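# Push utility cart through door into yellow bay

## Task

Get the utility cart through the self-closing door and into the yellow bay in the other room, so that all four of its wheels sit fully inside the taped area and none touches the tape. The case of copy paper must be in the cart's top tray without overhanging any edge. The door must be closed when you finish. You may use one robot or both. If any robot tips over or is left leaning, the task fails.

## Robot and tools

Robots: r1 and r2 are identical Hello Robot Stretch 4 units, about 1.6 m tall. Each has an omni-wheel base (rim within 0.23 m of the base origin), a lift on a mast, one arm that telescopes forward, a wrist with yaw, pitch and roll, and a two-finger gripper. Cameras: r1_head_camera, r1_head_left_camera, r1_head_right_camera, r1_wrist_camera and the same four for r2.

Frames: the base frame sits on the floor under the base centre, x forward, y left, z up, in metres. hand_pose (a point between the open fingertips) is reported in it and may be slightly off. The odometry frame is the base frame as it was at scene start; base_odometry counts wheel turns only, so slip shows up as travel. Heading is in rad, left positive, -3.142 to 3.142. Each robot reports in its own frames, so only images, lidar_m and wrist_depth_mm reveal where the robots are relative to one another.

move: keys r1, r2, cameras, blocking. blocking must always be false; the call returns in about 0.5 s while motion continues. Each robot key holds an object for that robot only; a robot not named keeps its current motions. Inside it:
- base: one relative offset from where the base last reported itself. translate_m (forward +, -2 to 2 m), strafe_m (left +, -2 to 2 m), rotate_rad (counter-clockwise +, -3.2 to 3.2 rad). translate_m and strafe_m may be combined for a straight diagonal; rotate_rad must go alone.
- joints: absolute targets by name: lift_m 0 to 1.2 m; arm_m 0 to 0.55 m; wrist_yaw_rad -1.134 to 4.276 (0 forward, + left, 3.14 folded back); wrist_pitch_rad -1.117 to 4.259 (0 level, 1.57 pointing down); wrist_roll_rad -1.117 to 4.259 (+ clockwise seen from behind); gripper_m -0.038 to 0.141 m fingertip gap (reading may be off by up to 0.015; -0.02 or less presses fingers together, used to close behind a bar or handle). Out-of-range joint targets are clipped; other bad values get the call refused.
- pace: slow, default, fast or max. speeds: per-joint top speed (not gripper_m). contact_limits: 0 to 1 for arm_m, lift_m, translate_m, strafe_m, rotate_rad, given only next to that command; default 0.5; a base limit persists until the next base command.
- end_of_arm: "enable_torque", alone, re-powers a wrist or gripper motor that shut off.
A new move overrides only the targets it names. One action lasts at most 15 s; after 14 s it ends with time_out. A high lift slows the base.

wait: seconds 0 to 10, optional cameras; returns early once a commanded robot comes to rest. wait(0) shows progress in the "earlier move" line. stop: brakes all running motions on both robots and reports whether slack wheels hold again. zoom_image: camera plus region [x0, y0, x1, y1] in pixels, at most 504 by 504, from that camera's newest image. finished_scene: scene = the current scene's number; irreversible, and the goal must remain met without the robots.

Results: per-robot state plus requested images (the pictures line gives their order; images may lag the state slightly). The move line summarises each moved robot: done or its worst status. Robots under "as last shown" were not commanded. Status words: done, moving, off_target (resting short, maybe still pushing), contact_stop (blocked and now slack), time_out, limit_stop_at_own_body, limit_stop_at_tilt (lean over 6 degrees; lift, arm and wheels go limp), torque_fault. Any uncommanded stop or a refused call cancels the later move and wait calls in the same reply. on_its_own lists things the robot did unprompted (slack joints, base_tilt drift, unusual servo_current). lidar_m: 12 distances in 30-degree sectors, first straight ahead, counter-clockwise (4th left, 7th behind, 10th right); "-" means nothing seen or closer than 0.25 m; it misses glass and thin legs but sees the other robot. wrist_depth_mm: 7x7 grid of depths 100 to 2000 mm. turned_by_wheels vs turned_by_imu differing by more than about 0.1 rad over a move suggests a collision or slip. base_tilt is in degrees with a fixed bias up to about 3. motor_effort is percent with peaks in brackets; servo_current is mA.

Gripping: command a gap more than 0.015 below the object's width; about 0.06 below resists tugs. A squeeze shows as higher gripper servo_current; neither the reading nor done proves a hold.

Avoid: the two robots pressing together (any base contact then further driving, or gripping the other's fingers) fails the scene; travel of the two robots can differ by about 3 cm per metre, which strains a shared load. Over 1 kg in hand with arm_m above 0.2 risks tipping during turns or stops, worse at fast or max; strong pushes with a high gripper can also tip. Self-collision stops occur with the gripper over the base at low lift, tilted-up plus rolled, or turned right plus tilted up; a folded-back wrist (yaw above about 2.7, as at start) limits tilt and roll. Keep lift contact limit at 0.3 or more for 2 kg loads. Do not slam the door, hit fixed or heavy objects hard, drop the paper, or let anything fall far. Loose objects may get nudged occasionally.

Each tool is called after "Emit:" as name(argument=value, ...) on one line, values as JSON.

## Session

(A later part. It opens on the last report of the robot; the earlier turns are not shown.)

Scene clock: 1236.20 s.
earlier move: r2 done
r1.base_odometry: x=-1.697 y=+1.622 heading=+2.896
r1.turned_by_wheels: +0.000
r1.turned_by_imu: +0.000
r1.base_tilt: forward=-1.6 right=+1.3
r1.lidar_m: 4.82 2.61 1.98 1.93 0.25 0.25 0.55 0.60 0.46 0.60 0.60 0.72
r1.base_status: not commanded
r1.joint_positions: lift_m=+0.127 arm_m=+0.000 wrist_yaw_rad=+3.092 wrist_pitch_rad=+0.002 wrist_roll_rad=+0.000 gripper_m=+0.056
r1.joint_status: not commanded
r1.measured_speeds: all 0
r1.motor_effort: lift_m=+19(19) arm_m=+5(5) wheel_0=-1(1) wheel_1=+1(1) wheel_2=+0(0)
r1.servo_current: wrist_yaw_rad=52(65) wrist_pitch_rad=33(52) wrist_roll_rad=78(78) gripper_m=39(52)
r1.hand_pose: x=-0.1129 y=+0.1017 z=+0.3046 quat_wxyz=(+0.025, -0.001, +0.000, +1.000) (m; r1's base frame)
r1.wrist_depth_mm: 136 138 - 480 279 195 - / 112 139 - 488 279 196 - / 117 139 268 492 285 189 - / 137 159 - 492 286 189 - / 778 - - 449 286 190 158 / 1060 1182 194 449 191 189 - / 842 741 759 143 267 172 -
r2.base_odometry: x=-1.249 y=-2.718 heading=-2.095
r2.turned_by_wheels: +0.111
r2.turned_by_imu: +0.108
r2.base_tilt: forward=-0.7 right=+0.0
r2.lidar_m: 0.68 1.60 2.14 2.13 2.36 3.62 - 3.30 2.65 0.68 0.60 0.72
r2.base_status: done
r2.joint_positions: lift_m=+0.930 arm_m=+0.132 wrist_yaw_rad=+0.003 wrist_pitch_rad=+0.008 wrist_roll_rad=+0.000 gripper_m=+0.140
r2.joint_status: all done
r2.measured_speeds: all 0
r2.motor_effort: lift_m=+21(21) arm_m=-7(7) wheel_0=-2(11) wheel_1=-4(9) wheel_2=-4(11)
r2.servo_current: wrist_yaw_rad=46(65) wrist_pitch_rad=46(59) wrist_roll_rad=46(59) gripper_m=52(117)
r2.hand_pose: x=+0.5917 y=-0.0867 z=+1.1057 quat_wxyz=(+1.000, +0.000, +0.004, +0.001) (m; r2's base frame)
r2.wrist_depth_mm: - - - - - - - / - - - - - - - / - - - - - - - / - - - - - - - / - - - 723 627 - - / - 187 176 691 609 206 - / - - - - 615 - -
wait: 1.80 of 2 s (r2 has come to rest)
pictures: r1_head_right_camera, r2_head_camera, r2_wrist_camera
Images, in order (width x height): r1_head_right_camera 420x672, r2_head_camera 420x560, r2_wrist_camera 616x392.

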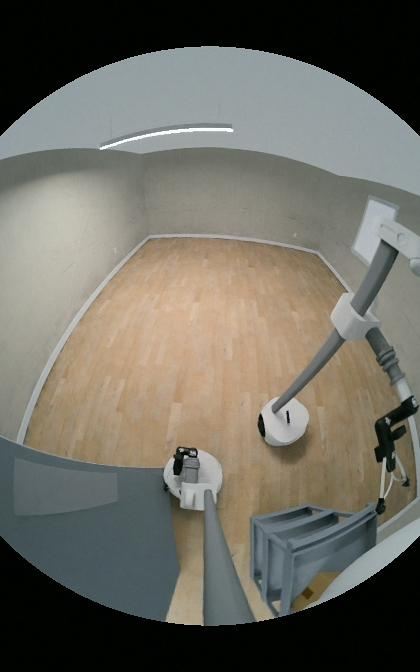

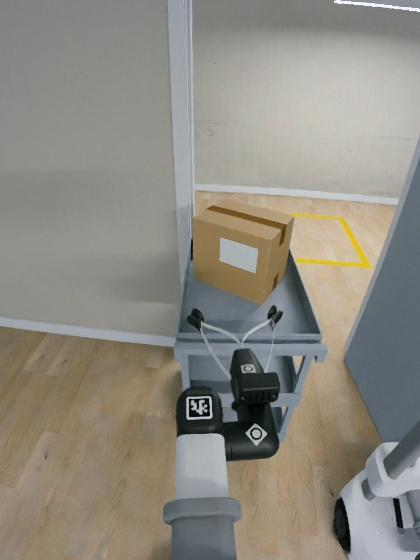

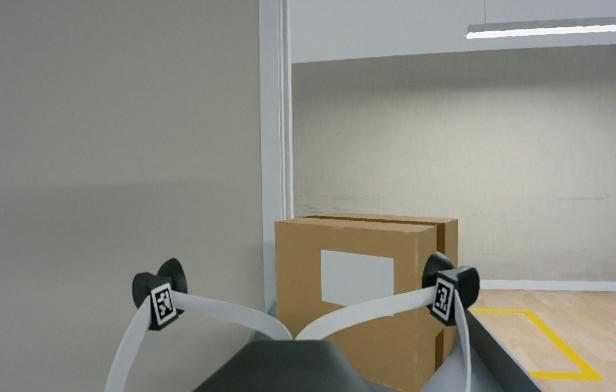

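Emit:
move(r2={"joints":{"lift_m":0.68,"wrist_pitch_rad":0.0}}, blocking=false, cameras=[])

Emit:
wait(seconds=0.6, cameras=["r2_wrist_camera"])

Scene clock: 1248.03 s.
move: r2 moving
r1: as last shown
r1.turned_by_imu: -0.001
r1.base_tilt: forward=-1.6 right=+1.2
r1.lidar_m: 4.81 2.62 1.95 1.91 0.25 0.25 0.53 0.56 0.49 0.60 0.60 0.73
r1.motor_effort: lift_m=+19(19) arm_m=+5(5) wheel_0=+0(1) wheel_1=+1(1) wheel_2=+0(0)
r1.servo_current: wrist_yaw_rad=46(72) wrist_pitch_rad=39(46) wrist_roll_rad=46(72) gripper_m=39(52)
r1.wrist_depth_mm: 136 138 - 484 279 195 - / 113 139 - 492 283 196 - / 117 139 266 492 285 189 - / 137 160 - 492 285 189 - / 768 - - 445 286 190 158 / 1078 1205 193 449 191 189 - / 854 741 759 143 267 172 -
r2.base_odometry: x=-1.249 y=-2.718 heading=-2.095
r2.turned_by_wheels: +0.000
r2.turned_by_imu: +0.002
r2.base_tilt: forward=-0.7 right=+0.0
r2.lidar_m: 0.68 1.59 2.12 2.12 2.35 3.65 - 3.24 2.64 0.69 0.60 0.69
r2.base_status: not commanded
r2.joint_positions: lift_m=+0.892 arm_m=+0.132 wrist_yaw_rad=+0.003 wrist_pitch_rad=+0.008 wrist_roll_rad=+0.000 gripper_m=+0.140
r2.joint_status: lift_m moving; wrist_pitch_rad moving
r2.measured_speeds: translate_m=+0.000 strafe_m=+0.000 rotate_rad=+0.000 lift_m=-0.146 arm_m=+0.000 wrist_yaw_rad=+0.000 wrist_pitch_rad=+0.000 wrist_roll_rad=+0.000
r2.motor_effort: lift_m=+13(20) arm_m=-6(7) wheel_0=-2(2) wheel_1=-4(4) wheel_2=-4(4)
r2.servo_current: wrist_yaw_rad=46(52) wrist_pitch_rad=52(65) wrist_roll_rad=46(59) gripper_m=52(59)
r2.hand_pose: x=+0.5917 y=-0.0867 z=+1.0684 quat_wxyz=(+1.000, +0.000, +0.004, +0.001) (m; r2's base frame)
r2.wrist_depth_mm: - - - - - - - / - - - - - - - / - - - - - - - / - - - 1098 - - - / - - - 723 621 - - / - 187 177 699 609 206 - / - - - - 621 - -
pictures: none
No camera images: "cameras" was empty.

Scene clock: 1248.63 s.
earlier move: r2 moving
r1.base_odometry: x=-1.697 y=+1.622 heading=+2.896
r1.turned_by_wheels: +0.000
r1.turned_by_imu: +0.000
r1.base_tilt: forward=-1.6 right=+1.3
r1.lidar_m: 4.82 2.64 1.95 1.91 0.25 0.25 0.53 0.56 0.49 0.60 0.60 0.75
r1.base_status: not commanded
r1.joint_positions: lift_m=+0.127 arm_m=+0.000 wrist_yaw_rad=+3.092 wrist_pitch_rad=+0.002 wrist_roll_rad=+0.000 gripper_m=+0.056
r1.joint_status: not commanded
r1.measured_speeds: all 0
r1.motor_effort: lift_m=+19(19) arm_m=+4(5) wheel_0=+0(1) wheel_1=+1(1) wheel_2=+0(0)
r1.servo_current: wrist_yaw_rad=52(78) wrist_pitch_rad=39(46) wrist_roll_rad=52(72) gripper_m=33(52)
r1.hand_pose: x=-0.1129 y=+0.1017 z=+0.3046 quat_wxyz=(+0.025, -0.001, +0.000, +1.000) (m; r1's base frame)
r1.wrist_depth_mm: 136 138 - 484 279 195 - / 113 139 - 484 282 196 - / 117 139 266 492 283 188 - / 136 160 - 500 285 190 - / 778 - - 445 286 190 158 / 1078 1205 193 452 191 190 - / 842 750 750 143 267 172 -
r2.base_odometry: x=-1.249 y=-2.718 heading=-2.095
r2.turned_by_wheels: +0.000
r2.turned_by_imu: +0.000
r2.base_tilt: forward=-0.7 right=+0.0
r2.lidar_m: 0.68 1.60 2.12 2.11 2.31 3.62 - 3.27 2.65 0.67 0.59 0.70
r2.base_status: not commanded
r2.joint_positions: lift_m=+0.759 arm_m=+0.132 wrist_yaw_rad=+0.003 wrist_pitch_rad=+0.008 wrist_roll_rad=+0.000 gripper_m=+0.140
r2.joint_status: lift_m moving; wrist_pitch_rad moving
r2.measured_speeds: translate_m=+0.000 strafe_m=+0.000 rotate_rad=+0.000 lift_m=-0.222 arm_m=+0.000 wrist_yaw_rad=+0.000 wrist_pitch_rad=+0.000 wrist_roll_rad=+0.000
r2.motor_effort: lift_m=+12(20) arm_m=-7(7) wheel_0=-2(2) wheel_1=-4(4) wheel_2=-4(4)
r2.servo_current: wrist_yaw_rad=46(59) wrist_pitch_rad=72(72) wrist_roll_rad=39(59) gripper_m=46(59)
r2.hand_pose: x=+0.5917 y=-0.0867 z=+0.9346 quat_wxyz=(+1.000, +0.000, +0.004, +0.001) (m; r2's base frame)
r2.wrist_depth_mm: - - - - - - - / - - - - - - - / - - - 759 647 - - / - - - 715 627 - - / - - - 732 627 723 - / - 187 340 166 319 309 362 / - 347 355 - 322 317 307
wait: 0.60 s; no rest
pictures: r2_wrist_camera
Images, in order (width x height): r2_wrist_camera 616x392.

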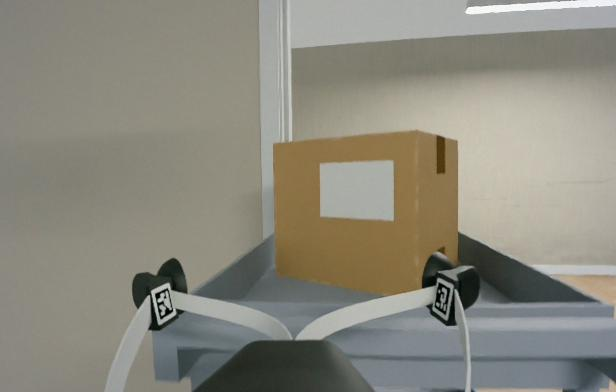

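Emit:
wait(seconds=0.3, cameras=[])

Emit:
move(r2={"base":{"translate_m":0.08,"strafe_m":-0.05}}, blocking=false, cameras=[])

Emit:
wait(seconds=1.5, cameras=[])

Emit:
move(r2={"base":{"translate_m":0.2},"pace":"slow","contact_limits":{"translate_m":0.6}}, blocking=false, cameras=[])

Emit:
wait(seconds=2.5, cameras=["r2_wrist_camera","r2_head_camera","r1_head_right_camera"])

Scene clock: 1256.93 s.
earlier move: r2 done
r1.base_odometry: x=-1.697 y=+1.622 heading=+2.896
r1.turned_by_wheels: +0.000
r1.turned_by_imu: +0.000
r1.base_tilt: forward=-1.6 right=+1.3
r1.lidar_m: 4.82 2.67 1.99 1.91 0.25 0.25 0.51 0.57 0.48 0.60 0.60 0.70
r1.base_status: not commanded
r1.joint_positions: lift_m=+0.127 arm_m=+0.000 wrist_yaw_rad=+3.092 wrist_pitch_rad=+0.002 wrist_roll_rad=+0.000 gripper_m=+0.056
r1.joint_status: not commanded
r1.measured_speeds: all 0
r1.motor_effort: lift_m=+19(19) arm_m=+5(5) wheel_0=+0(1) wheel_1=+1(1) wheel_2=+0(0)
r1.servo_current: wrist_yaw_rad=46(78) wrist_pitch_rad=46(46) wrist_roll_rad=52(72) gripper_m=39(52)
r1.hand_pose: x=-0.1129 y=+0.1017 z=+0.3046 quat_wxyz=(+0.025, -0.001, +0.000, +1.000) (m; r1's base frame)
r1.wrist_depth_mm: 136 138 - 480 279 195 - / 113 139 - 484 282 197 - / 117 139 267 488 283 189 - / 137 160 - 496 283 189 - / 759 - - 442 285 190 158 / 1060 1205 194 449 191 190 - / 842 741 759 143 268 173 -
r2.base_odometry: x=-1.249 y=-2.718 heading=-2.095
r2.turned_by_wheels: +0.000
r2.turned_by_imu: +0.001
r2.base_tilt: forward=-0.7 right=+0.1
r2.lidar_m: 0.66 1.60 2.14 2.13 2.36 3.63 - 3.27 2.66 0.67 0.60 0.71
r2.base_status: not commanded
r2.joint_positions: lift_m=+0.680 arm_m=+0.132 wrist_yaw_rad=+0.003 wrist_pitch_rad=+0.008 wrist_roll_rad=+0.000 gripper_m=+0.140
r2.joint_status: all done
r2.measured_speeds: all 0
r2.motor_effort: lift_m=+14(20) arm_m=-7(7) wheel_0=-2(2) wheel_1=-4(4) wheel_2=-4(4)
r2.servo_current: wrist_yaw_rad=46(59) wrist_pitch_rad=52(91) wrist_roll_rad=46(59) gripper_m=46(59)
r2.hand_pose: x=+0.5917 y=-0.0867 z=+0.8563 quat_wxyz=(+1.000, +0.000, +0.004, +0.001) (m; r2's base frame)
r2.wrist_depth_mm: - - - - - - - / - - - 1098 640 - - / - - - 715 621 - - / - - - 715 615 - - / - 342 351 343 332 314 312 / - 186 197 165 197 205 - / - - 410 - - 904 1661
wait: 0.00 of 0.3 s (r2 has come to rest)
pictures: none
No camera images: "cameras" was empty.

Scene clock: 1257.43 s.
move: r2 moving
r1: as last shown
r1.lidar_m: 4.81 2.66 1.98 1.93 0.25 0.25 0.53 0.57 0.49 0.57 0.57 0.74
r1.motor_effort: lift_m=+19(19) arm_m=+5(5) wheel_0=-1(1) wheel_1=+1(1) wheel_2=+0(0)
r1.servo_current: wrist_yaw_rad=52(59) wrist_pitch_rad=46(46) wrist_roll_rad=59(59) gripper_m=46(46)
r1.wrist_depth_mm: 136 138 - 480 281 196 - / 112 139 - 492 282 197 - / 117 140 266 492 285 188 - / 137 160 - 492 286 189 - / 768 - - 449 287 190 158 / 1078 1205 194 445 190 190 - / 842 759 759 143 268 172 -
r2.base_odometry: x=-1.281 y=-2.735 heading=-2.095
r2.turned_by_wheels: -0.001
r2.turned_by_imu: +0.000
r2.base_tilt: forward=-0.7 right=+0.1
r2.lidar_m: 0.64 1.53 2.16 2.11 2.37 3.66 - 3.26 2.61 0.63 0.56 0.68
r2.base_status: translate_m moving; strafe_m moving
r2.joint_positions: lift_m=+0.680 arm_m=+0.132 wrist_yaw_rad=+0.003 wrist_pitch_rad=+0.008 wrist_roll_rad=+0.000 gripper_m=+0.140
r2.joint_status: not commanded
r2.measured_speeds: translate_m=+0.116 strafe_m=-0.073 rotate_rad=+0.001 lift_m=+0.000 arm_m=+0.000 wrist_yaw_rad=+0.000 wrist_pitch_rad=+0.000 wrist_roll_rad=+0.000
r2.motor_effort: lift_m=+14(14) arm_m=-7(7) wheel_0=+11(13) wheel_1=-5(7) wheel_2=-12(13)
r2.servo_current: wrist_yaw_rad=39(59) wrist_pitch_rad=59(59) wrist_roll_rad=46(59) gripper_m=52(59)
r2.hand_pose: x=+0.5917 y=-0.0867 z=+0.8563 quat_wxyz=(+1.000, +0.000, +0.004, +0.001) (m; r2's base frame)
r2.wrist_depth_mm: - - - - - - - / - - - 1098 609 - - / - - - 676 597 - - / - - - 683 597 - - / - 315 309 304 294 283 281 / - 191 366 359 211 342 340 / - - 387 - - 1618 1708
pictures: none
No camera images: "cameras" was empty.

Scene clock: 1258.40 s.
earlier move: r2 done
r1.base_odometry: x=-1.697 y=+1.622 heading=+2.896
r1.turned_by_wheels: +0.000
r1.turned_by_imu: +0.000
r1.base_tilt: forward=-1.6 right=+1.3
r1.lidar_m: 4.81 2.64 1.97 1.92 0.25 0.25 0.51 0.55 0.49 0.57 0.52 4.12
r1.base_status: not commanded
r1.joint_positions: lift_m=+0.127 arm_m=+0.000 wrist_yaw_rad=+3.092 wrist_pitch_rad=+0.002 wrist_roll_rad=+0.000 gripper_m=+0.056
r1.joint_status: not commanded
r1.measured_speeds: all 0
r1.motor_effort: lift_m=+19(19) arm_m=+5(5) wheel_0=-1(1) wheel_1=+1(1) wheel_2=+0(0)
r1.servo_current: wrist_yaw_rad=65(65) wrist_pitch_rad=46(52) wrist_roll_rad=33(59) gripper_m=46(46)
r1.hand_pose: x=-0.1129 y=+0.1017 z=+0.3046 quat_wxyz=(+0.025, -0.001, +0.000, +1.000) (m; r1's base frame)
r1.wrist_depth_mm: 136 138 - 488 278 196 - / 113 139 - 488 282 197 - / 117 139 266 488 282 189 - / 137 159 - 500 285 189 - / 768 - - 449 286 190 158 / 1008 1205 193 442 190 190 - / 854 750 759 143 267 173 -
r2.base_odometry: x=-1.333 y=-2.762 heading=-2.095
r2.turned_by_wheels: +0.000
r2.turned_by_imu: +0.000
r2.base_tilt: forward=-0.7 right=+0.1
r2.lidar_m: 0.61 1.47 2.15 2.14 2.36 3.73 - 3.25 2.60 0.55 0.54 0.64
r2.base_status: done
r2.joint_positions: lift_m=+0.680 arm_m=+0.132 wrist_yaw_rad=+0.001 wrist_pitch_rad=+0.008 wrist_roll_rad=+0.000 gripper_m=+0.140
r2.joint_status: not commanded
r2.measured_speeds: all 0
r2.motor_effort: lift_m=+14(14) arm_m=-5(7) wheel_0=+1(13) wheel_1=-3(7) wheel_2=-2(13)
r2.servo_current: wrist_yaw_rad=33(59) wrist_pitch_rad=52(59) wrist_roll_rad=39(59) gripper_m=52(59)
r2.hand_pose: x=+0.5914 y=-0.0872 z=+0.8563 quat_wxyz=(+1.000, +0.000, +0.004, +0.000) (m; r2's base frame)
r2.wrist_depth_mm: - - 1008 - - - - / - - 1008 627 559 - - / - - 683 597 544 - - / - - 668 609 549 - - / 265 262 254 249 244 237 233 / 267 297 216 250 241 236 291 / - 334 - - - 1708 1708
wait: 0.97 of 1.5 s (r2 has come to rest)
pictures: none
No camera images: "cameras" was empty.

Scene clock: 1258.90 s.
move: r2 moving
r1: as last shown
r1.lidar_m: 4.82 2.65 1.98 1.93 0.25 0.25 0.51 0.55 0.51 0.57 0.53 4.14
r1.motor_effort: lift_m=+19(19) arm_m=+4(5) wheel_0=-1(1) wheel_1=+1(1) wheel_2=+0(0)
r1.servo_current: wrist_yaw_rad=72(72) wrist_pitch_rad=39(46) wrist_roll_rad=52(59) gripper_m=46(46)
r1.wrist_depth_mm: 136 138 - 477 279 196 - / 112 139 - 484 281 198 - / 117 139 266 488 283 188 - / 137 160 - 496 285 190 - / 809 - - 449 286 190 158 / 1078 1160 194 449 191 190 - / 842 759 759 143 268 173 -
r2.base_odometry: x=-1.339 y=-2.773 heading=-2.095
r2.turned_by_wheels: +0.000
r2.turned_by_imu: +0.000
r2.base_tilt: forward=-0.7 right=+0.1
r2.lidar_m: 0.59 1.48 2.15 2.15 2.39 3.74 - 3.21 2.61 0.56 0.53 0.65
r2.base_status: translate_m moving
r2.joint_positions: lift_m=+0.680 arm_m=+0.132 wrist_yaw_rad=+0.000 wrist_pitch_rad=+0.008 wrist_roll_rad=+0.000 gripper_m=+0.140
r2.joint_status: not commanded
r2.measured_speeds: translate_m=+0.049 strafe_m=+0.000 rotate_rad=+0.003 lift_m=+0.000 arm_m=+0.000 wrist_yaw_rad=-0.008 wrist_pitch_rad=+0.000 wrist_roll_rad=+0.000
r2.motor_effort: lift_m=+14(14) arm_m=-4(5) wheel_0=+5(7) wheel_1=+5(7) wheel_2=-13(13)
r2.servo_current: wrist_yaw_rad=33(46) wrist_pitch_rad=52(52) wrist_roll_rad=46(52) gripper_m=52(52)
r2.contact_limits: translate_m 0.6
r2.hand_pose: x=+0.5913 y=-0.0876 z=+0.8563 quat_wxyz=(+1.000, +0.000, +0.004, +0.000) (m; r2's base frame)
r2.wrist_depth_mm: - - - - - - - / - - 976 621 564 - - / - - 683 597 544 - - / - - 661 603 549 - - / 259 256 251 247 242 236 232 / 262 291 249 247 239 211 289 / - 330 - - - 1618 1661
pictures: none
No camera images: "cameras" was empty.

Scene clock: 1261.40 s.
earlier move: r2 moving
r1.base_odometry: x=-1.697 y=+1.622 heading=+2.896
r1.turned_by_wheels: +0.000
r1.turned_by_imu: +0.000
r1.base_tilt: forward=-1.6 right=+1.3
r1.lidar_m: 4.81 2.64 1.99 1.93 0.25 0.25 0.51 0.56 0.60 0.51 0.50 4.13
r1.base_status: not commanded
r1.joint_positions: lift_m=+0.127 arm_m=+0.000 wrist_yaw_rad=+3.092 wrist_pitch_rad=+0.002 wrist_roll_rad=+0.000 gripper_m=+0.056
r1.joint_status: not commanded
r1.measured_speeds: all 0
r1.motor_effort: lift_m=+19(19) arm_m=+5(5) wheel_0=+0(1) wheel_1=+1(1) wheel_2=+0(0)
r1.servo_current: wrist_yaw_rad=39(72) wrist_pitch_rad=39(46) wrist_roll_rad=52(65) gripper_m=46(46)
r1.hand_pose: x=-0.1129 y=+0.1017 z=+0.3046 quat_wxyz=(+0.025, -0.001, +0.000, +1.000) (m; r1's base frame)
r1.wrist_depth_mm: 136 139 - 484 278 195 - / 112 139 - 484 281 197 - / 117 139 265 488 285 189 - / 137 160 - 496 285 189 - / - - - 445 285 189 158 / 1078 1182 194 449 191 190 - / 854 750 759 143 268 172 -
r2.base_odometry: x=-1.432 y=-2.935 heading=-2.096
r2.turned_by_wheels: -0.001
r2.turned_by_imu: +0.026
r2.base_tilt: forward=-3.2 right=+1.5
r2.lidar_m: 0.59 1.33 2.12 2.08 2.40 3.14 2.31 2.15 2.30 0.47 0.56 0.62
r2.base_status: translate_m moving
r2.joint_positions: lift_m=+0.680 arm_m=+0.132 wrist_yaw_rad=-0.010 wrist_pitch_rad=+0.013 wrist_roll_rad=+0.000 gripper_m=+0.140
r2.joint_status: not commanded
r2.measured_speeds: translate_m=+0.002 strafe_m=+0.000 rotate_rad=+0.001 lift_m=+0.000 arm_m=+0.000 wrist_yaw_rad=+0.000 wrist_pitch_rad=+0.001 wrist_roll_rad=+0.000
r2.on_its_own: base_tilt is 3.0 degrees off its reading at the scene's start (forward=-0.6 right=+0.1)
r2.motor_effort: lift_m=+18(18) arm_m=+8(8) wheel_0=+4(9) wheel_1=+7(9) wheel_2=-23(26)
r2.servo_current: wrist_yaw_rad=65(72) wrist_pitch_rad=72(72) wrist_roll_rad=46(59) gripper_m=59(59)
r2.contact_limits: translate_m 0.6
r2.hand_pose: x=+0.5901 y=-0.0903 z=+0.8544 quat_wxyz=(+1.000, +0.000, +0.007, -0.005) (m; r2's base frame)
r2.wrist_depth_mm: - - - - - - - / - - - - 554 - - / - - 668 603 539 - - / - - 676 603 539 - - / - 297 407 297 296 296 254 / - 234 237 236 238 204 297 / - 240 - - - 1618 1708
wait: 2.50 s; no rest
pictures: r1_head_right_camera, r2_head_camera, r2_wrist_camera
Images, in order (width x height): r1_head_right_camera 420x672, r2_head_camera 420x560, r2_wrist_camera 616x392.

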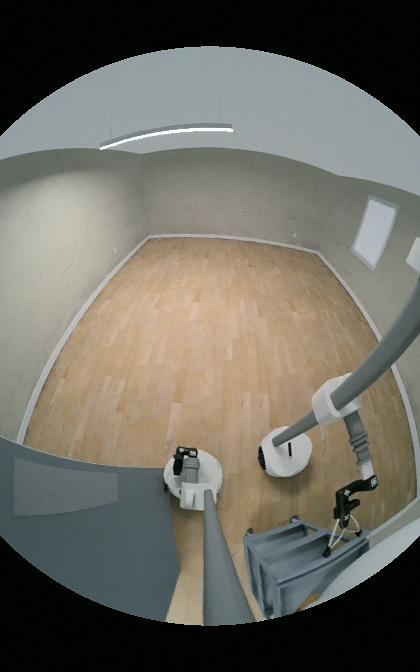

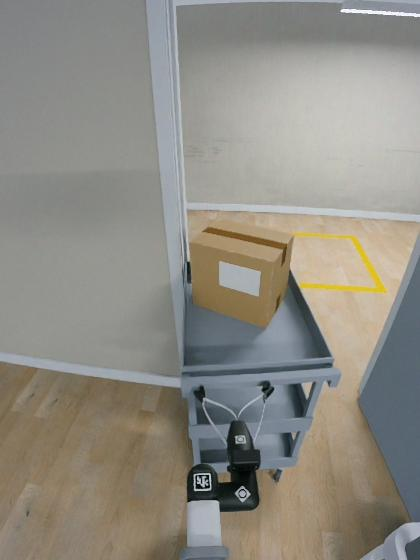

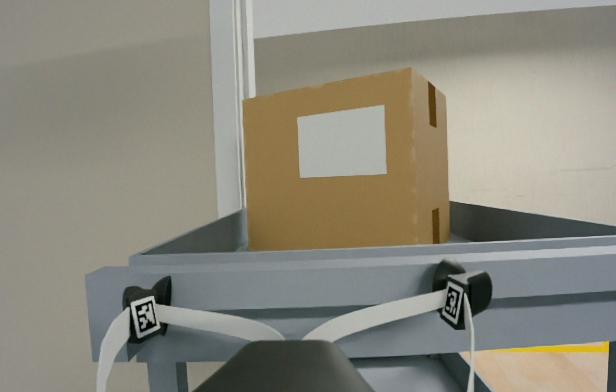

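Emit:
stop(cameras=["r2_head_camera","r2_wrist_camera","r1_head_right_camera"])

Emit:
zoom_image(camera="r2_head_camera", region=[130, 180, 350, 420])

Emit:
zoom_image(camera="r1_head_right_camera", region=[150, 420, 400, 640])

Scene clock: 1275.50 s.
earlier move: r2 done
r1.base_odometry: x=-1.697 y=+1.622 heading=+2.896
r1.turned_by_wheels: +0.000
r1.turned_by_imu: -0.001
r1.base_tilt: forward=-1.6 right=+1.3
r1.lidar_m: 4.80 2.65 2.00 1.92 0.25 0.25 0.53 0.56 0.60 0.49 0.51 4.14
r1.base_status: not commanded
r1.joint_positions: lift_m=+0.127 arm_m=+0.000 wrist_yaw_rad=+3.092 wrist_pitch_rad=+0.002 wrist_roll_rad=+0.000 gripper_m=+0.056
r1.joint_status: not commanded
r1.measured_speeds: all 0
r1.motor_effort: lift_m=+19(19) arm_m=+5(5) wheel_0=-1(1) wheel_1=+1(1) wheel_2=+0(0)
r1.servo_current: wrist_yaw_rad=52(72) wrist_pitch_rad=46(52) wrist_roll_rad=59(65) gripper_m=46(46)
r1.hand_pose: x=-0.1129 y=+0.1017 z=+0.3046 quat_wxyz=(+0.025, -0.001, +0.000, +1.000) (m; r1's base frame)
r1.wrist_depth_mm: 136 138 - 484 281 196 - / 113 139 - 492 282 196 - / 117 139 265 488 285 189 - / 137 160 - 496 286 190 - / - - - 445 286 190 158 / 1078 1182 194 445 191 189 - / 842 759 759 143 268 172 -
r2.base_odometry: x=-1.432 y=-2.935 heading=-2.096
r2.turned_by_wheels: +0.000
r2.turned_by_imu: +0.002
r2.base_tilt: forward=-3.2 right=+1.5
r2.lidar_m: 0.61 1.31 2.13 2.11 2.40 3.15 2.29 2.18 2.31 0.50 0.55 0.64
r2.base_status: done
r2.joint_positions: lift_m=+0.680 arm_m=+0.132 wrist_yaw_rad=-0.010 wrist_pitch_rad=+0.013 wrist_roll_rad=+0.000 gripper_m=+0.140
r2.joint_status: not commanded
r2.measured_speeds: all 0
r2.on_its_own: base_tilt is 3.0 degrees off its reading at the scene's start (forward=-0.6 right=+0.1)
r2.motor_effort: lift_m=+18(18) arm_m=+8(8) wheel_0=+4(9) wheel_1=+7(9) wheel_2=-22(26)
r2.servo_current: wrist_yaw_rad=65(72) wrist_pitch_rad=85(85) wrist_roll_rad=46(59) gripper_m=52(59)
r2.contact_limits: translate_m 0.6
r2.hand_pose: x=+0.5901 y=-0.0903 z=+0.8544 quat_wxyz=(+1.000, +0.000, +0.007, -0.005) (m; r2's base frame)
r2.wrist_depth_mm: - - - - - - - / - - - - 549 - - / - - 676 603 549 - - / - - 683 609 539 - - / - 296 410 296 296 294 253 / - 232 237 237 236 202 294 / - 239 - - - 1576 1661
pictures: r1_head_right_camera, r2_head_camera, r2_wrist_camera
Images, in order (width x height): r1_head_right_camera 420x672, r2_head_camera 420x560, r2_wrist_camera 616x392.

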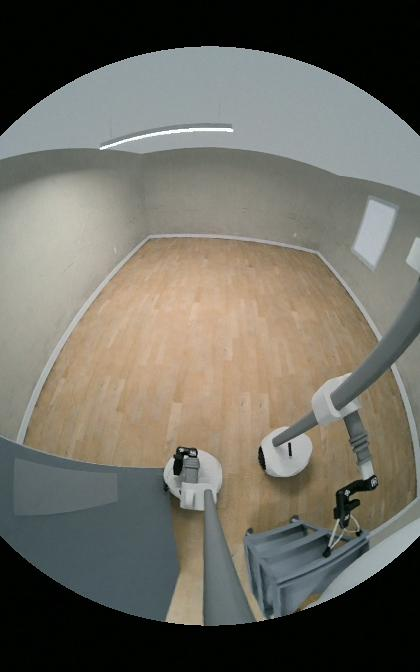

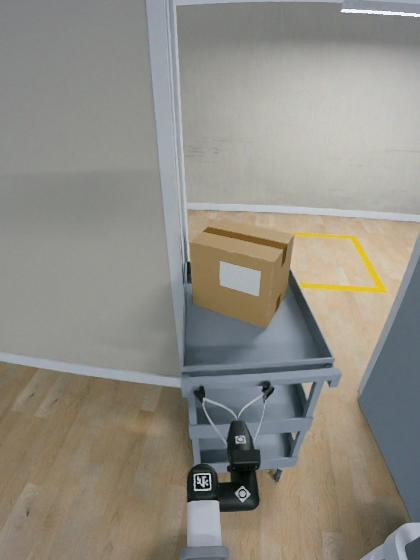

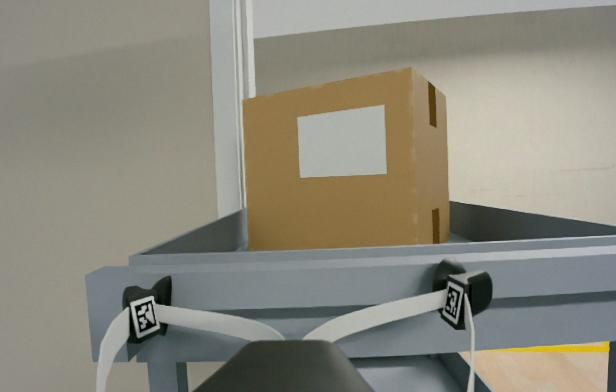

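Scaled by 2.100 from the camera's 420x560 image, which has a finer 1200x1600 frame.

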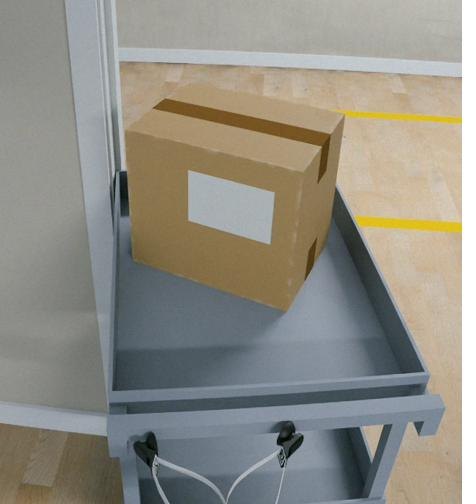

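Scaled by 2.016 from the camera's 420x672 image, which has a finer 600x960 frame.

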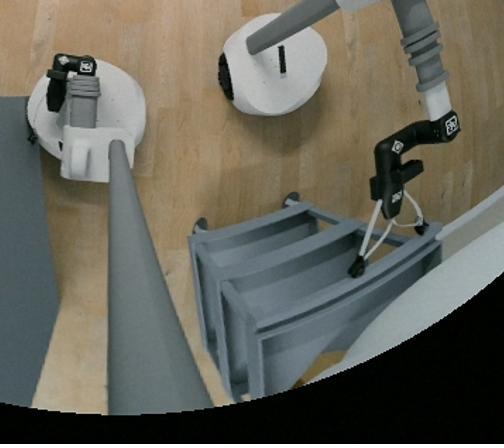

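Emit:
move(r2={"base":{"translate_m":-0.08}}, blocking=false, cameras=[])

Emit:
wait(seconds=1, cameras=[])

Emit:
move(r2={"base":{"strafe_m":-0.1},"joints":{"wrist_roll_rad":1.568,"wrist_yaw_rad":0.0,"wrist_pitch_rad":0.0,"lift_m":0.684}}, blocking=false, cameras=[])

Emit:
wait(seconds=1.5, cameras=["r2_wrist_camera","r2_head_camera"])

Scene clock: 1298.13 s.
move: r2 moving
r1: as last shown
r1.lidar_m: 4.83 2.65 1.99 1.93 0.25 0.25 0.54 0.57 0.60 0.50 0.49 4.13
r1.servo_current: wrist_yaw_rad=39(59) wrist_pitch_rad=39(52) wrist_roll_rad=39(72) gripper_m=39(46)
r1.wrist_depth_mm: 136 138 - 484 279 195 - / 113 139 - 488 282 197 - / 116 139 266 492 282 188 - / 137 160 - 496 285 190 - / - - - 449 285 189 158 / 1060 1229 194 449 190 190 - / 854 750 759 143 267 173 -
r2.base_odometry: x=-1.417 y=-2.908 heading=-2.097
r2.turned_by_wheels: -0.001
r2.turned_by_imu: -0.021
r2.base_tilt: forward=-1.4 right=+0.5
r2.lidar_m: 0.61 1.28 2.07 2.12 2.37 3.67 - 3.27 2.64 0.50 0.54 0.62
r2.base_status: translate_m moving
r2.joint_positions: lift_m=+0.680 arm_m=+0.132 wrist_yaw_rad=-0.010 wrist_pitch_rad=+0.013 wrist_roll_rad=+0.000 gripper_m=+0.140
r2.joint_status: not commanded
r2.measured_speeds: translate_m=-0.121 strafe_m=+0.000 rotate_rad=+0.003 lift_m=+0.000 arm_m=+0.000 wrist_yaw_rad=+0.000 wrist_pitch_rad=+0.000 wrist_roll_rad=+0.000
r2.motor_effort: lift_m=+18(18) arm_m=+7(8) wheel_0=-6(7) wheel_1=-2(7) wheel_2=-5(21)
r2.servo_current: wrist_yaw_rad=72(78) wrist_pitch_rad=72(72) wrist_roll_rad=46(59) gripper_m=59(59)
r2.hand_pose: x=+0.5902 y=-0.0903 z=+0.8544 quat_wxyz=(+1.000, +0.000, +0.007, -0.005) (m; r2's base frame)
r2.wrist_depth_mm: - - 891 - - - - / - - 878 634 549 - - / - - 668 597 549 - - / - - 668 603 549 - - / - 236 296 259 252 240 238 / - 190 237 237 237 239 301 / - 306 - - - 1618 1708
pictures: none
No camera images: "cameras" was empty.

Scene clock: 1299.07 s.
earlier move: r2 done
r1.base_odometry: x=-1.697 y=+1.622 heading=+2.896
r1.turned_by_wheels: +0.000
r1.turned_by_imu: +0.000
r1.base_tilt: forward=-1.6 right=+1.3
r1.lidar_m: 4.81 2.66 1.96 1.91 0.25 0.25 0.54 0.57 0.62 0.50 0.49 4.09
r1.base_status: not commanded
r1.joint_positions: lift_m=+0.127 arm_m=+0.000 wrist_yaw_rad=+3.092 wrist_pitch_rad=+0.002 wrist_roll_rad=+0.000 gripper_m=+0.056
r1.joint_status: not commanded
r1.measured_speeds: all 0
r1.motor_effort: lift_m=+19(19) arm_m=+5(5) wheel_0=+0(1) wheel_1=+1(1) wheel_2=+0(0)
r1.servo_current: wrist_yaw_rad=59(65) wrist_pitch_rad=33(52) wrist_roll_rad=46(78) gripper_m=52(52)
r1.hand_pose: x=-0.1129 y=+0.1017 z=+0.3046 quat_wxyz=(+0.025, -0.001, +0.000, +1.000) (m; r1's base frame)
r1.wrist_depth_mm: 136 138 - 484 278 196 - / 113 138 - 488 282 197 - / 117 139 266 488 283 189 - / 137 160 - 492 285 189 - / - - - 449 286 190 158 / 1078 1229 193 445 190 189 - / 842 741 759 143 267 172 -
r2.base_odometry: x=-1.392 y=-2.866 heading=-2.096
r2.turned_by_wheels: +0.001
r2.turned_by_imu: -0.006
r2.base_tilt: forward=-0.7 right=+0.1
r2.lidar_m: 0.63 1.35 2.13 2.11 2.35 3.65 - 3.28 2.63 0.50 0.51 0.66
r2.base_status: done
r2.joint_positions: lift_m=+0.680 arm_m=+0.132 wrist_yaw_rad=-0.003 wrist_pitch_rad=+0.006 wrist_roll_rad=+0.000 gripper_m=+0.140
r2.joint_status: not commanded
r2.measured_speeds: all 0
r2.motor_effort: lift_m=+18(18) arm_m=+7(8) wheel_0=-2(7) wheel_1=-4(10) wheel_2=+3(21)
r2.servo_current: wrist_yaw_rad=39(78) wrist_pitch_rad=46(72) wrist_roll_rad=46(59) gripper_m=46(59)
r2.hand_pose: x=+0.5908 y=-0.0882 z=+0.8564 quat_wxyz=(+1.000, +0.000, +0.003, -0.001) (m; r2's base frame)
r2.wrist_depth_mm: - - 891 - - - - / - - 891 - 603 - - / - - 891 640 580 - - / - - 715 654 591 - - / - 271 273 273 272 271 330 / - 195 216 332 332 332 332 / - - 343 - - 1708 1756
wait: 0.93 of 1 s (r2 has come to rest)
pictures: none
No camera images: "cameras" was empty.

Scene clock: 1299.57 s.
move: r2 moving
r1: as last shown
r1.base_tilt: forward=-1.6 right=+1.2
r1.lidar_m: 4.81 2.65 1.98 1.93 0.25 0.25 0.51 0.58 0.56 0.46 0.46 4.12
r1.motor_effort: lift_m=+19(19) arm_m=+4(5) wheel_0=-1(1) wheel_1=+1(1) wheel_2=+0(0)
r1.servo_current: wrist_yaw_rad=52(65) wrist_pitch_rad=39(46) wrist_roll_rad=46(59) gripper_m=46(52)
r1.wrist_depth_mm: 136 138 - 480 278 196 - / 113 139 - 488 282 197 - / 117 139 265 488 283 189 - / 137 160 - 492 286 189 - / - - - 442 285 190 158 / 1078 1182 194 445 191 189 - / 842 750 759 143 267 172 -
r2.base_odometry: x=-1.424 y=-2.848 heading=-2.096
r2.turned_by_wheels: +0.000
r2.turned_by_imu: +0.000
r2.base_tilt: forward=-0.7 right=+0.1
r2.lidar_m: 0.61 1.32 2.12 2.19 2.39 3.69 - 3.21 2.58 0.45 0.46 0.63
r2.base_status: strafe_m moving
r2.joint_positions: lift_m=+0.684 arm_m=+0.132 wrist_yaw_rad=-0.003 wrist_pitch_rad=+0.006 wrist_roll_rad=+0.589 gripper_m=+0.140
r2.joint_status: lift_m moving; wrist_yaw_rad moving; wrist_pitch_rad moving; wrist_roll_rad moving
r2.measured_speeds: translate_m=+0.001 strafe_m=-0.140 rotate_rad=-0.004 lift_m=+0.000 arm_m=+0.000 wrist_yaw_rad=+0.000 wrist_pitch_rad=+0.000 wrist_roll_rad=+1.820
r2.motor_effort: lift_m=+20(24) arm_m=+7(7) wheel_0=+7(13) wheel_1=-13(13) wheel_2=+0(3)
r2.servo_current: wrist_yaw_rad=33(104) wrist_pitch_rad=39(59) wrist_roll_rad=52(104) gripper_m=52(52)
r2.hand_pose: x=+0.5908 y=-0.0882 z=+0.8602 quat_wxyz=(+0.957, +0.290, +0.003, -0.002) (m; r2's base frame)
r2.wrist_depth_mm: - - - - - - - / - 917 - 569 - - - / - - 661 585 647 270 329 / - - 683 621 271 330 351 / - - 683 272 330 707 1661 / - 184 274 332 196 186 683 / - 274 334 - - - -
pictures: none
No camera images: "cameras" was empty.

Scene clock: 1300.57 s.
earlier move: r2 done
r1.base_odometry: x=-1.697 y=+1.622 heading=+2.896
r1.turned_by_wheels: +0.000
r1.turned_by_imu: +0.000
r1.base_tilt: forward=-1.6 right=+1.3
r1.lidar_m: 4.79 2.63 1.95 1.92 0.25 0.25 0.52 0.56 0.46 0.41 0.41 4.13
r1.base_status: not commanded
r1.joint_positions: lift_m=+0.127 arm_m=+0.000 wrist_yaw_rad=+3.092 wrist_pitch_rad=+0.002 wrist_roll_rad=+0.000 gripper_m=+0.056
r1.joint_status: not commanded
r1.measured_speeds: all 0
r1.motor_effort: lift_m=+19(19) arm_m=+5(5) wheel_0=+0(1) wheel_1=+1(1) wheel_2=+0(0)
r1.servo_current: wrist_yaw_rad=26(65) wrist_pitch_rad=39(46) wrist_roll_rad=52(65) gripper_m=39(52)
r1.hand_pose: x=-0.1129 y=+0.1017 z=+0.3046 quat_wxyz=(+0.025, -0.001, +0.000, +1.000) (m; r1's base frame)
r1.wrist_depth_mm: 136 138 - 488 281 195 - / 113 139 - 488 281 196 - / 117 140 266 488 285 189 - / 137 160 - 496 286 190 - / - - - 445 286 189 158 / 1078 1205 194 445 191 189 - / 842 741 741 143 268 172 -
r2.base_odometry: x=-1.479 y=-2.816 heading=-2.096
r2.turned_by_wheels: +0.000
r2.turned_by_imu: +0.000
r2.base_tilt: forward=-0.7 right=+0.1
r2.lidar_m: 0.62 1.36 2.08 2.21 2.46 3.79 - 3.15 2.53 0.38 0.42 0.66
r2.base_status: done
r2.joint_positions: lift_m=+0.684 arm_m=+0.132 wrist_yaw_rad=-0.003 wrist_pitch_rad=+0.006 wrist_roll_rad=+1.566 gripper_m=+0.140
r2.joint_status: all done
r2.measured_speeds: all 0
r2.motor_effort: lift_m=+21(24) arm_m=+7(7) wheel_0=+1(13) wheel_1=-1(13) wheel_2=+0(3)
r2.servo_current: wrist_yaw_rad=39(104) wrist_pitch_rad=46(85) wrist_roll_rad=46(104) gripper_m=52(59)
r2.hand_pose: x=+0.5909 y=-0.0882 z=+0.8602 quat_wxyz=(+0.709, +0.705, +0.001, -0.003) (m; r2's base frame)
r2.wrist_depth_mm: - - - 297 342 1366 1060 / - - - 336 355 1576 455 / - - 759 338 336 891 - / - - 580 334 917 946 - / - - 609 336 334 904 - / - 202 654 274 336 185 - / - - - - - - -
wait: 1.00 of 1.5 s (r2 has come to rest)
pictures: r2_head_camera, r2_wrist_camera
Images, in order (width x height): r2_head_camera 420x560, r2_wrist_camera 616x392.

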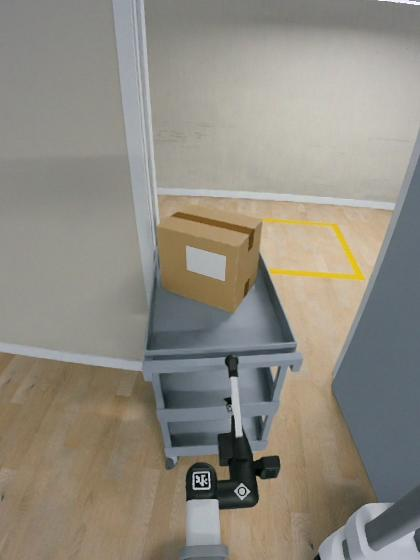

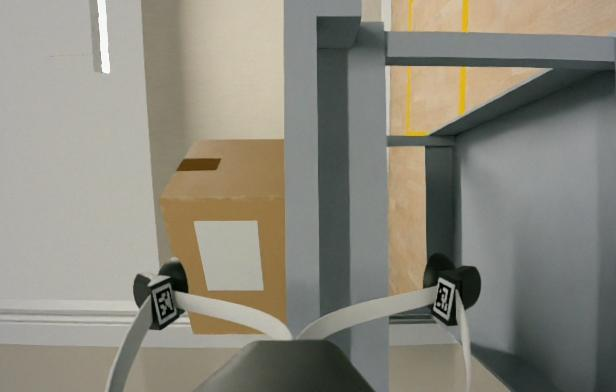

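Emit:
move(r2={"base":{"translate_m":0.085},"pace":"slow"}, blocking=false, cameras=[])

Emit:
wait(seconds=1.5, cameras=[])

Emit:
move(r2={"joints":{"gripper_m":-0.03}}, blocking=false, cameras=[])

Emit:
wait(seconds=1.5, cameras=["r2_wrist_camera","r1_head_right_camera"])

Emit:
zoom_image(camera="r1_head_right_camera", region=[150, 420, 400, 640])

Scene clock: 1308.73 s.
move: r2 moving
r1: as last shown
r1.lidar_m: 4.79 2.64 2.00 1.93 0.25 0.25 0.52 0.56 0.48 0.42 0.41 4.12
r1.servo_current: wrist_yaw_rad=46(52) wrist_pitch_rad=46(52) wrist_roll_rad=26(52) gripper_m=39(46)
r1.wrist_depth_mm: 136 138 - 480 281 195 - / 112 139 - 488 282 197 - / 116 139 265 488 285 188 - / 137 160 - 488 285 190 - / - - - 445 286 190 158 / 1078 1182 193 449 191 190 - / 820 750 750 143 268 173 -
r2.base_odometry: x=-1.485 y=-2.826 heading=-2.096
r2.turned_by_wheels: +0.000
r2.turned_by_imu: +0.001
r2.base_tilt: forward=-0.7 right=+0.1
r2.lidar_m: 0.61 1.32 2.06 2.23 2.47 3.80 - 3.15 2.51 0.41 0.42 0.66
r2.base_status: translate_m moving
r2.joint_positions: lift_m=+0.684 arm_m=+0.132 wrist_yaw_rad=-0.003 wrist_pitch_rad=+0.006 wrist_roll_rad=+1.566 gripper_m=+0.140
r2.joint_status: not commanded
r2.measured_speeds: translate_m=+0.049 strafe_m=+0.000 rotate_rad=+0.001 lift_m=+0.000 arm_m=+0.000 wrist_yaw_rad=+0.000 wrist_pitch_rad=+0.000 wrist_roll_rad=+0.000
r2.motor_effort: lift_m=+21(21) arm_m=+7(7) wheel_0=+10(11) wheel_1=+5(7) wheel_2=-9(12)
r2.servo_current: wrist_yaw_rad=52(59) wrist_pitch_rad=52(59) wrist_roll_rad=46(59) gripper_m=52(52)
r2.hand_pose: x=+0.5909 y=-0.0882 z=+0.8602 quat_wxyz=(+0.709, +0.705, +0.001, -0.003) (m; r2's base frame)
r2.wrist_depth_mm: - - - 265 332 332 1042 / - - - 325 327 1576 455 / - - 741 324 327 891 - / - - 569 325 324 931 - / - - 597 325 324 904 - / - 202 634 264 212 185 - / - - - - - - -
pictures: none
No camera images: "cameras" was empty.

Scene clock: 1310.23 s.
earlier move: r2 moving
r1.base_odometry: x=-1.697 y=+1.622 heading=+2.896
r1.turned_by_wheels: +0.000
r1.turned_by_imu: +0.000
r1.base_tilt: forward=-1.6 right=+1.3
r1.lidar_m: 4.82 2.67 1.97 1.91 0.25 0.25 0.53 0.58 0.53 0.38 0.40 4.12
r1.base_status: not commanded
r1.joint_positions: lift_m=+0.127 arm_m=+0.000 wrist_yaw_rad=+3.092 wrist_pitch_rad=+0.002 wrist_roll_rad=+0.000 gripper_m=+0.056
r1.joint_status: not commanded
r1.measured_speeds: all 0
r1.motor_effort: lift_m=+19(19) arm_m=+5(5) wheel_0=+0(1) wheel_1=+1(1) wheel_2=+0(0)
r1.servo_current: wrist_yaw_rad=46(78) wrist_pitch_rad=39(52) wrist_roll_rad=33(65) gripper_m=39(46)
r1.hand_pose: x=-0.1129 y=+0.1017 z=+0.3046 quat_wxyz=(+0.025, -0.001, +0.000, +1.000) (m; r1's base frame)
r1.wrist_depth_mm: 136 138 - 484 279 196 - / 112 138 - 488 282 197 - / 117 139 267 488 282 189 - / 137 160 - 496 285 189 - / - - - 445 287 190 158 / 1078 1205 193 445 191 190 - / 842 759 759 143 268 173 -
r2.base_odometry: x=-1.521 y=-2.889 heading=-2.096
r2.turned_by_wheels: +0.000
r2.turned_by_imu: +0.000
r2.base_tilt: forward=-0.7 right=+0.1
r2.lidar_m: 0.55 0.61 1.92 2.22 2.44 3.81 - 3.18 2.53 0.41 0.41 0.57
r2.base_status: translate_m moving
r2.joint_positions: lift_m=+0.684 arm_m=+0.132 wrist_yaw_rad=-0.003 wrist_pitch_rad=+0.006 wrist_roll_rad=+1.566 gripper_m=+0.140
r2.joint_status: not commanded
r2.measured_speeds: all 0
r2.motor_effort: lift_m=+21(21) arm_m=+7(7) wheel_0=+4(11) wheel_1=+6(7) wheel_2=-6(12)
r2.servo_current: wrist_yaw_rad=52(59) wrist_pitch_rad=52(59) wrist_roll_rad=52(59) gripper_m=52(52)
r2.hand_pose: x=+0.5909 y=-0.0882 z=+0.8602 quat_wxyz=(+0.709, +0.705, +0.001, -0.003) (m; r2's base frame)
r2.wrist_depth_mm: - - - 192 252 1397 1118 / - - - 192 251 1708 591 / - - 640 191 253 820 - / - - 488 191 252 854 - / - - 517 191 251 831 - / - - 549 191 251 185 - / - - - - - - -
wait: 1.50 s; no rest
pictures: none
No camera images: "cameras" was empty.

Scene clock: 1310.73 s.
earlier move: r2 done
move: r2 moving
r1: as last shown
r1.lidar_m: 4.80 2.68 1.98 1.90 0.25 0.26 0.49 0.58 0.51 0.39 0.40 4.11
r1.motor_effort: lift_m=+19(19) arm_m=+5(5) wheel_0=-1(1) wheel_1=+1(1) wheel_2=+0(0)
r1.servo_current: wrist_yaw_rad=46(52) wrist_pitch_rad=39(46) wrist_roll_rad=52(59) gripper_m=33(46)
r1.wrist_depth_mm: 136 138 - 480 279 195 - / 112 138 - 492 281 197 - / 117 139 267 488 285 188 - / 137 160 - 500 285 189 - / - - - 445 286 190 158 / 1078 1205 193 449 191 190 - / 854 741 741 143 267 172 -
r2.base_odometry: x=-1.521 y=-2.889 heading=-2.096
r2.turned_by_wheels: +0.000
r2.turned_by_imu: +0.000
r2.base_tilt: forward=-0.7 right=+0.1
r2.lidar_m: 0.55 0.56 1.95 2.21 2.46 3.78 - 3.14 2.54 0.38 0.39 0.57
r2.base_status: done
r2.joint_positions: lift_m=+0.684 arm_m=+0.132 wrist_yaw_rad=-0.003 wrist_pitch_rad=+0.006 wrist_roll_rad=+1.566 gripper_m=+0.128
r2.joint_status: gripper_m moving
r2.measured_speeds: all 0
r2.motor_effort: lift_m=+21(21) arm_m=+7(7) wheel_0=+5(5) wheel_1=+4(5) wheel_2=-7(7)
r2.servo_current: wrist_yaw_rad=52(59) wrist_pitch_rad=46(52) wrist_roll_rad=46(65) gripper_m=91(98)
r2.hand_pose: x=+0.5909 y=-0.0882 z=+0.8602 quat_wxyz=(+0.709, +0.705, +0.001, -0.003) (m; r2's base frame)
r2.wrist_depth_mm: - - - 192 252 1397 1138 / - - - 193 252 1708 585 / - - 640 191 252 831 - / - - 484 191 252 854 - / - - 504 191 251 854 - / - - 217 191 213 - - / - - - - - - -
pictures: none
No camera images: "cameras" was empty.

Scene clock: 1312.23 s.
earlier move: r2 moving
r1.base_odometry: x=-1.697 y=+1.622 heading=+2.896
r1.turned_by_wheels: +0.000
r1.turned_by_imu: +0.000
r1.base_tilt: forward=-1.6 right=+1.3
r1.lidar_m: 4.78 2.61 1.97 1.92 0.25 0.25 0.53 0.58 0.52 0.39 0.38 4.13
r1.base_status: not commanded
r1.joint_positions: lift_m=+0.127 arm_m=+0.000 wrist_yaw_rad=+3.092 wrist_pitch_rad=+0.002 wrist_roll_rad=+0.000 gripper_m=+0.056
r1.joint_status: not commanded
r1.measured_speeds: all 0
r1.motor_effort: lift_m=+19(19) arm_m=+5(5) wheel_0=+0(1) wheel_1=+1(1) wheel_2=+0(0)
r1.servo_current: wrist_yaw_rad=52(72) wrist_pitch_rad=39(52) wrist_roll_rad=39(65) gripper_m=46(46)
r1.hand_pose: x=-0.1129 y=+0.1017 z=+0.3046 quat_wxyz=(+0.025, -0.001, +0.000, +1.000) (m; r1's base frame)
r1.wrist_depth_mm: 136 138 - 484 279 196 - / 112 139 - 488 281 196 - / 117 140 266 492 283 189 - / 137 160 - 492 286 189 - / - - - 449 286 190 158 / 1078 1182 194 452 191 190 - / 831 750 759 143 267 172 -
r2.base_odometry: x=-1.521 y=-2.889 heading=-2.096
r2.turned_by_wheels: +0.000
r2.turned_by_imu: +0.000
r2.base_tilt: forward=-0.7 right=+0.1
r2.lidar_m: 0.53 0.58 1.91 2.20 2.45 3.78 - 3.18 2.56 0.38 0.42 0.56
r2.base_status: done
r2.joint_positions: lift_m=+0.684 arm_m=+0.132 wrist_yaw_rad=+0.001 wrist_pitch_rad=+0.006 wrist_roll_rad=+1.566 gripper_m=-0.021
r2.joint_status: gripper_m moving
r2.measured_speeds: translate_m=+0.000 strafe_m=+0.000 rotate_rad=+0.000 lift_m=+0.000 arm_m=+0.000 wrist_yaw_rad=+0.014 wrist_pitch_rad=+0.000 wrist_roll_rad=+0.000
r2.motor_effort: lift_m=+21(21) arm_m=+5(7) wheel_0=+4(5) wheel_1=+4(5) wheel_2=-5(7)
r2.servo_current: wrist_yaw_rad=46(59) wrist_pitch_rad=52(52) wrist_roll_rad=52(65) gripper_m=195(293)
r2.hand_pose: x=+0.5913 y=-0.0872 z=+0.8603 quat_wxyz=(+0.709, +0.705, +0.002, -0.002) (m; r2's base frame)
r2.wrist_depth_mm: - - - 178 237 1576 1138 / - - - 179 238 1708 517 / - - 603 179 238 820 - / - - 480 179 239 842 - / - - 508 180 239 842 - / - - 187 179 178 831 - / - - - - 239 - -
wait: 1.50 s; no rest
pictures: r1_head_right_camera, r2_wrist_camera
Images, in order (width x height): r1_head_right_camera 420x672, r2_wrist_camera 616x392.

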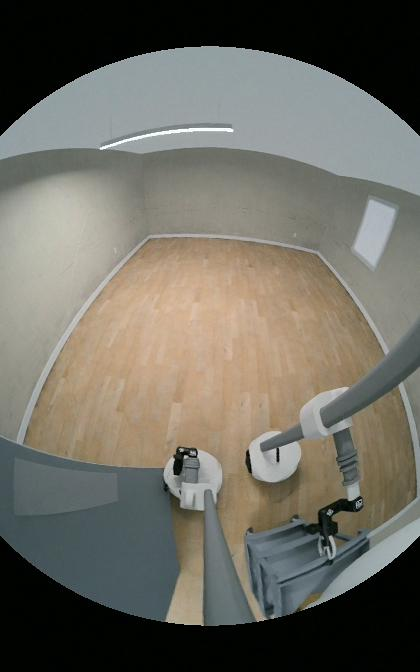

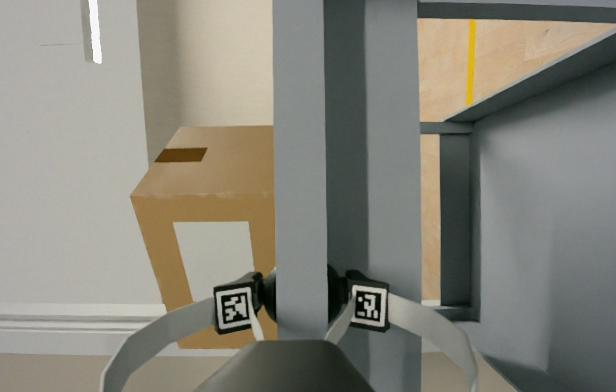

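Scaled by 2.016 from the camera's 420x672 image, which has a finer 600x960 frame.

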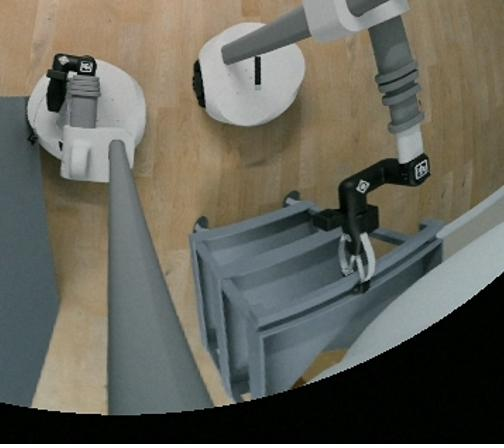

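Emit:
move(r2={"base":{"strafe_m":-0.08},"pace":"slow"}, blocking=false, cameras=[])

Emit:
wait(seconds=1.5, cameras=["r2_wrist_camera","r2_head_camera","r1_head_right_camera"])

Emit:
zoom_image(camera="r1_head_right_camera", region=[150, 420, 400, 640])

Scene clock: 1318.57 s.
earlier move: r2 done
move: r2 moving
r1: as last shown
r1.lidar_m: 4.81 2.66 1.98 1.92 0.25 0.25 0.51 0.56 0.50 0.38 0.37 4.12
r1.motor_effort: lift_m=+19(19) arm_m=+4(5) wheel_0=+0(1) wheel_1=+1(1) wheel_2=+0(0)
r1.servo_current: wrist_yaw_rad=46(52) wrist_pitch_rad=46(52) wrist_roll_rad=46(59) gripper_m=39(46)
r1.wrist_depth_mm: 136 138 - 480 281 196 - / 113 139 - 484 281 196 - / 116 139 266 488 283 189 - / 137 160 - 496 287 189 - / - - - 442 286 189 158 / 1078 1205 193 449 190 190 - / 854 741 759 143 268 172 -
r2.base_odometry: x=-1.534 y=-2.882 heading=-2.096
r2.turned_by_wheels: +0.000
r2.turned_by_imu: +0.001
r2.base_tilt: forward=-0.7 right=+0.1
r2.lidar_m: 0.52 0.54 1.94 2.24 2.46 3.83 - 3.15 2.56 0.37 0.40 0.56
r2.base_status: strafe_m moving
r2.joint_positions: lift_m=+0.684 arm_m=+0.132 wrist_yaw_rad=+0.003 wrist_pitch_rad=+0.006 wrist_roll_rad=+1.566 gripper_m=-0.029
r2.joint_status: all done
r2.measured_speeds: translate_m=+0.000 strafe_m=-0.056 rotate_rad=+0.000 lift_m=+0.000 arm_m=+0.000 wrist_yaw_rad=+0.000 wrist_pitch_rad=+0.000 wrist_roll_rad=+0.000
r2.motor_effort: lift_m=+21(21) arm_m=+5(5) wheel_0=+11(15) wheel_1=-8(8) wheel_2=+0(3)
r2.servo_current: wrist_yaw_rad=39(59) wrist_pitch_rad=46(52) wrist_roll_rad=46(59) gripper_m=117(117)
r2.hand_pose: x=+0.5915 y=-0.0865 z=+0.8603 quat_wxyz=(+0.709, +0.705, +0.003, -0.001) (m; r2's base frame)
r2.wrist_depth_mm: - - - 174 234 1537 1160 / - - - 174 233 1661 504 / - - 609 174 234 831 - / - - 473 234 235 831 - / - - 500 174 235 842 - / - - 186 175 178 831 - / - - - - 234 - -
pictures: none
No camera images: "cameras" was empty.

Scene clock: 1320.00 s.
earlier move: r2 done
r1.base_odometry: x=-1.697 y=+1.622 heading=+2.896
r1.turned_by_wheels: +0.000
r1.turned_by_imu: +0.000
r1.base_tilt: forward=-1.6 right=+1.3
r1.lidar_m: 4.82 2.67 2.01 1.93 0.25 0.25 0.52 0.54 0.42 0.31 0.33 4.11
r1.base_status: not commanded
r1.joint_positions: lift_m=+0.127 arm_m=+0.000 wrist_yaw_rad=+3.092 wrist_pitch_rad=+0.002 wrist_roll_rad=+0.000 gripper_m=+0.056
r1.joint_status: not commanded
r1.measured_speeds: all 0
r1.motor_effort: lift_m=+19(19) arm_m=+5(5) wheel_0=+0(1) wheel_1=+1(1) wheel_2=+0(0)
r1.servo_current: wrist_yaw_rad=39(65) wrist_pitch_rad=39(52) wrist_roll_rad=39(65) gripper_m=39(52)
r1.hand_pose: x=-0.1129 y=+0.1017 z=+0.3046 quat_wxyz=(+0.025, -0.001, +0.000, +1.000) (m; r1's base frame)
r1.wrist_depth_mm: 136 139 - 484 282 195 - / 113 138 - 488 282 197 - / 117 139 266 492 283 189 - / 137 160 - 496 283 189 - / 158 - - 445 287 190 158 / 854 1205 193 449 191 190 - / 809 750 750 143 267 172 -
r2.base_odometry: x=-1.590 y=-2.849 heading=-2.096
r2.turned_by_wheels: +0.000
r2.turned_by_imu: +0.001
r2.base_tilt: forward=-0.7 right=+0.0
r2.lidar_m: 0.52 0.52 1.90 2.28 2.54 3.92 - 3.05 2.47 0.31 0.35 0.55
r2.base_status: done
r2.joint_positions: lift_m=+0.684 arm_m=+0.132 wrist_yaw_rad=+0.003 wrist_pitch_rad=+0.006 wrist_roll_rad=+1.566 gripper_m=-0.029
r2.joint_status: all done
r2.measured_speeds: all 0
r2.motor_effort: lift_m=+21(21) arm_m=+5(5) wheel_0=+5(15) wheel_1=-3(8) wheel_2=+0(3)
r2.servo_current: wrist_yaw_rad=46(65) wrist_pitch_rad=52(52) wrist_roll_rad=59(59) gripper_m=111(117)
r2.hand_pose: x=+0.5915 y=-0.0865 z=+0.8603 quat_wxyz=(+0.709, +0.705, +0.003, -0.001) (m; r2's base frame)
r2.wrist_depth_mm: - - - 185 248 277 274 / - - - 182 244 1708 1160 / - - - 179 239 1618 - / - - 525 234 236 842 - / - - 469 173 232 - - / - - 183 170 179 - - / - - 559 - 224 - -
wait: 1.43 of 1.5 s (r2 has come to rest)
pictures: r1_head_right_camera, r2_head_camera, r2_wrist_camera
Images, in order (width x height): r1_head_right_camera 420x672, r2_head_camera 420x560, r2_wrist_camera 616x392.

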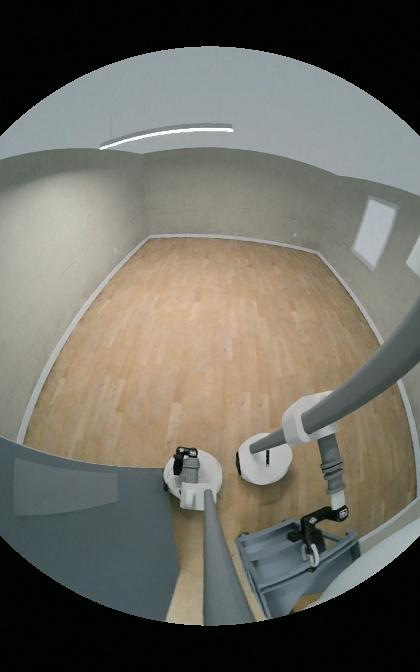

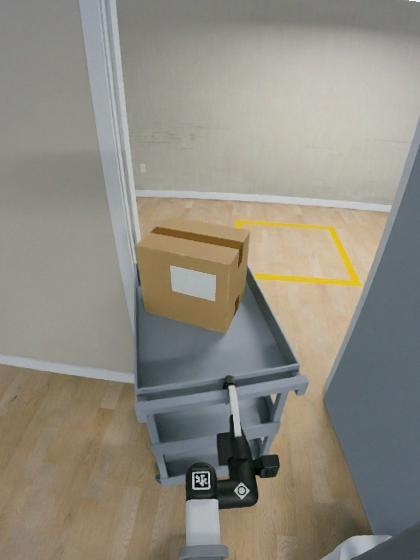

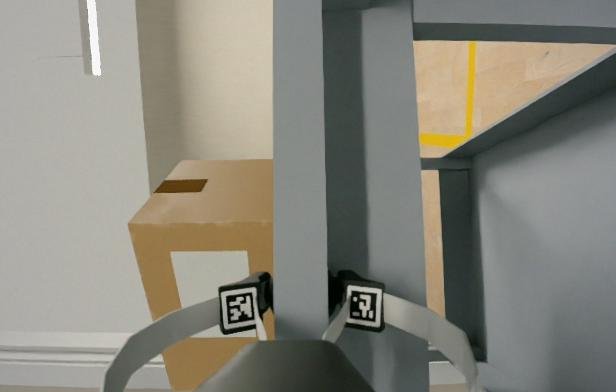

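Scaled by 2.016 from the camera's 420x672 image, which has a finer 600x960 frame.

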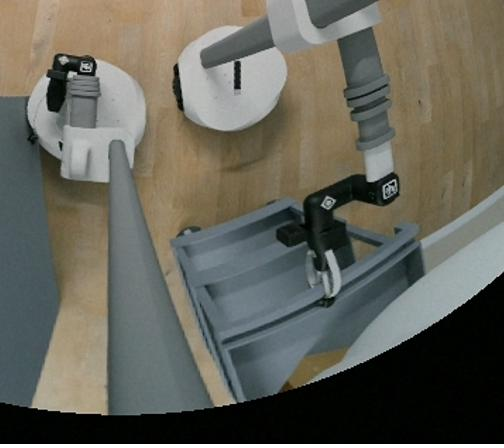

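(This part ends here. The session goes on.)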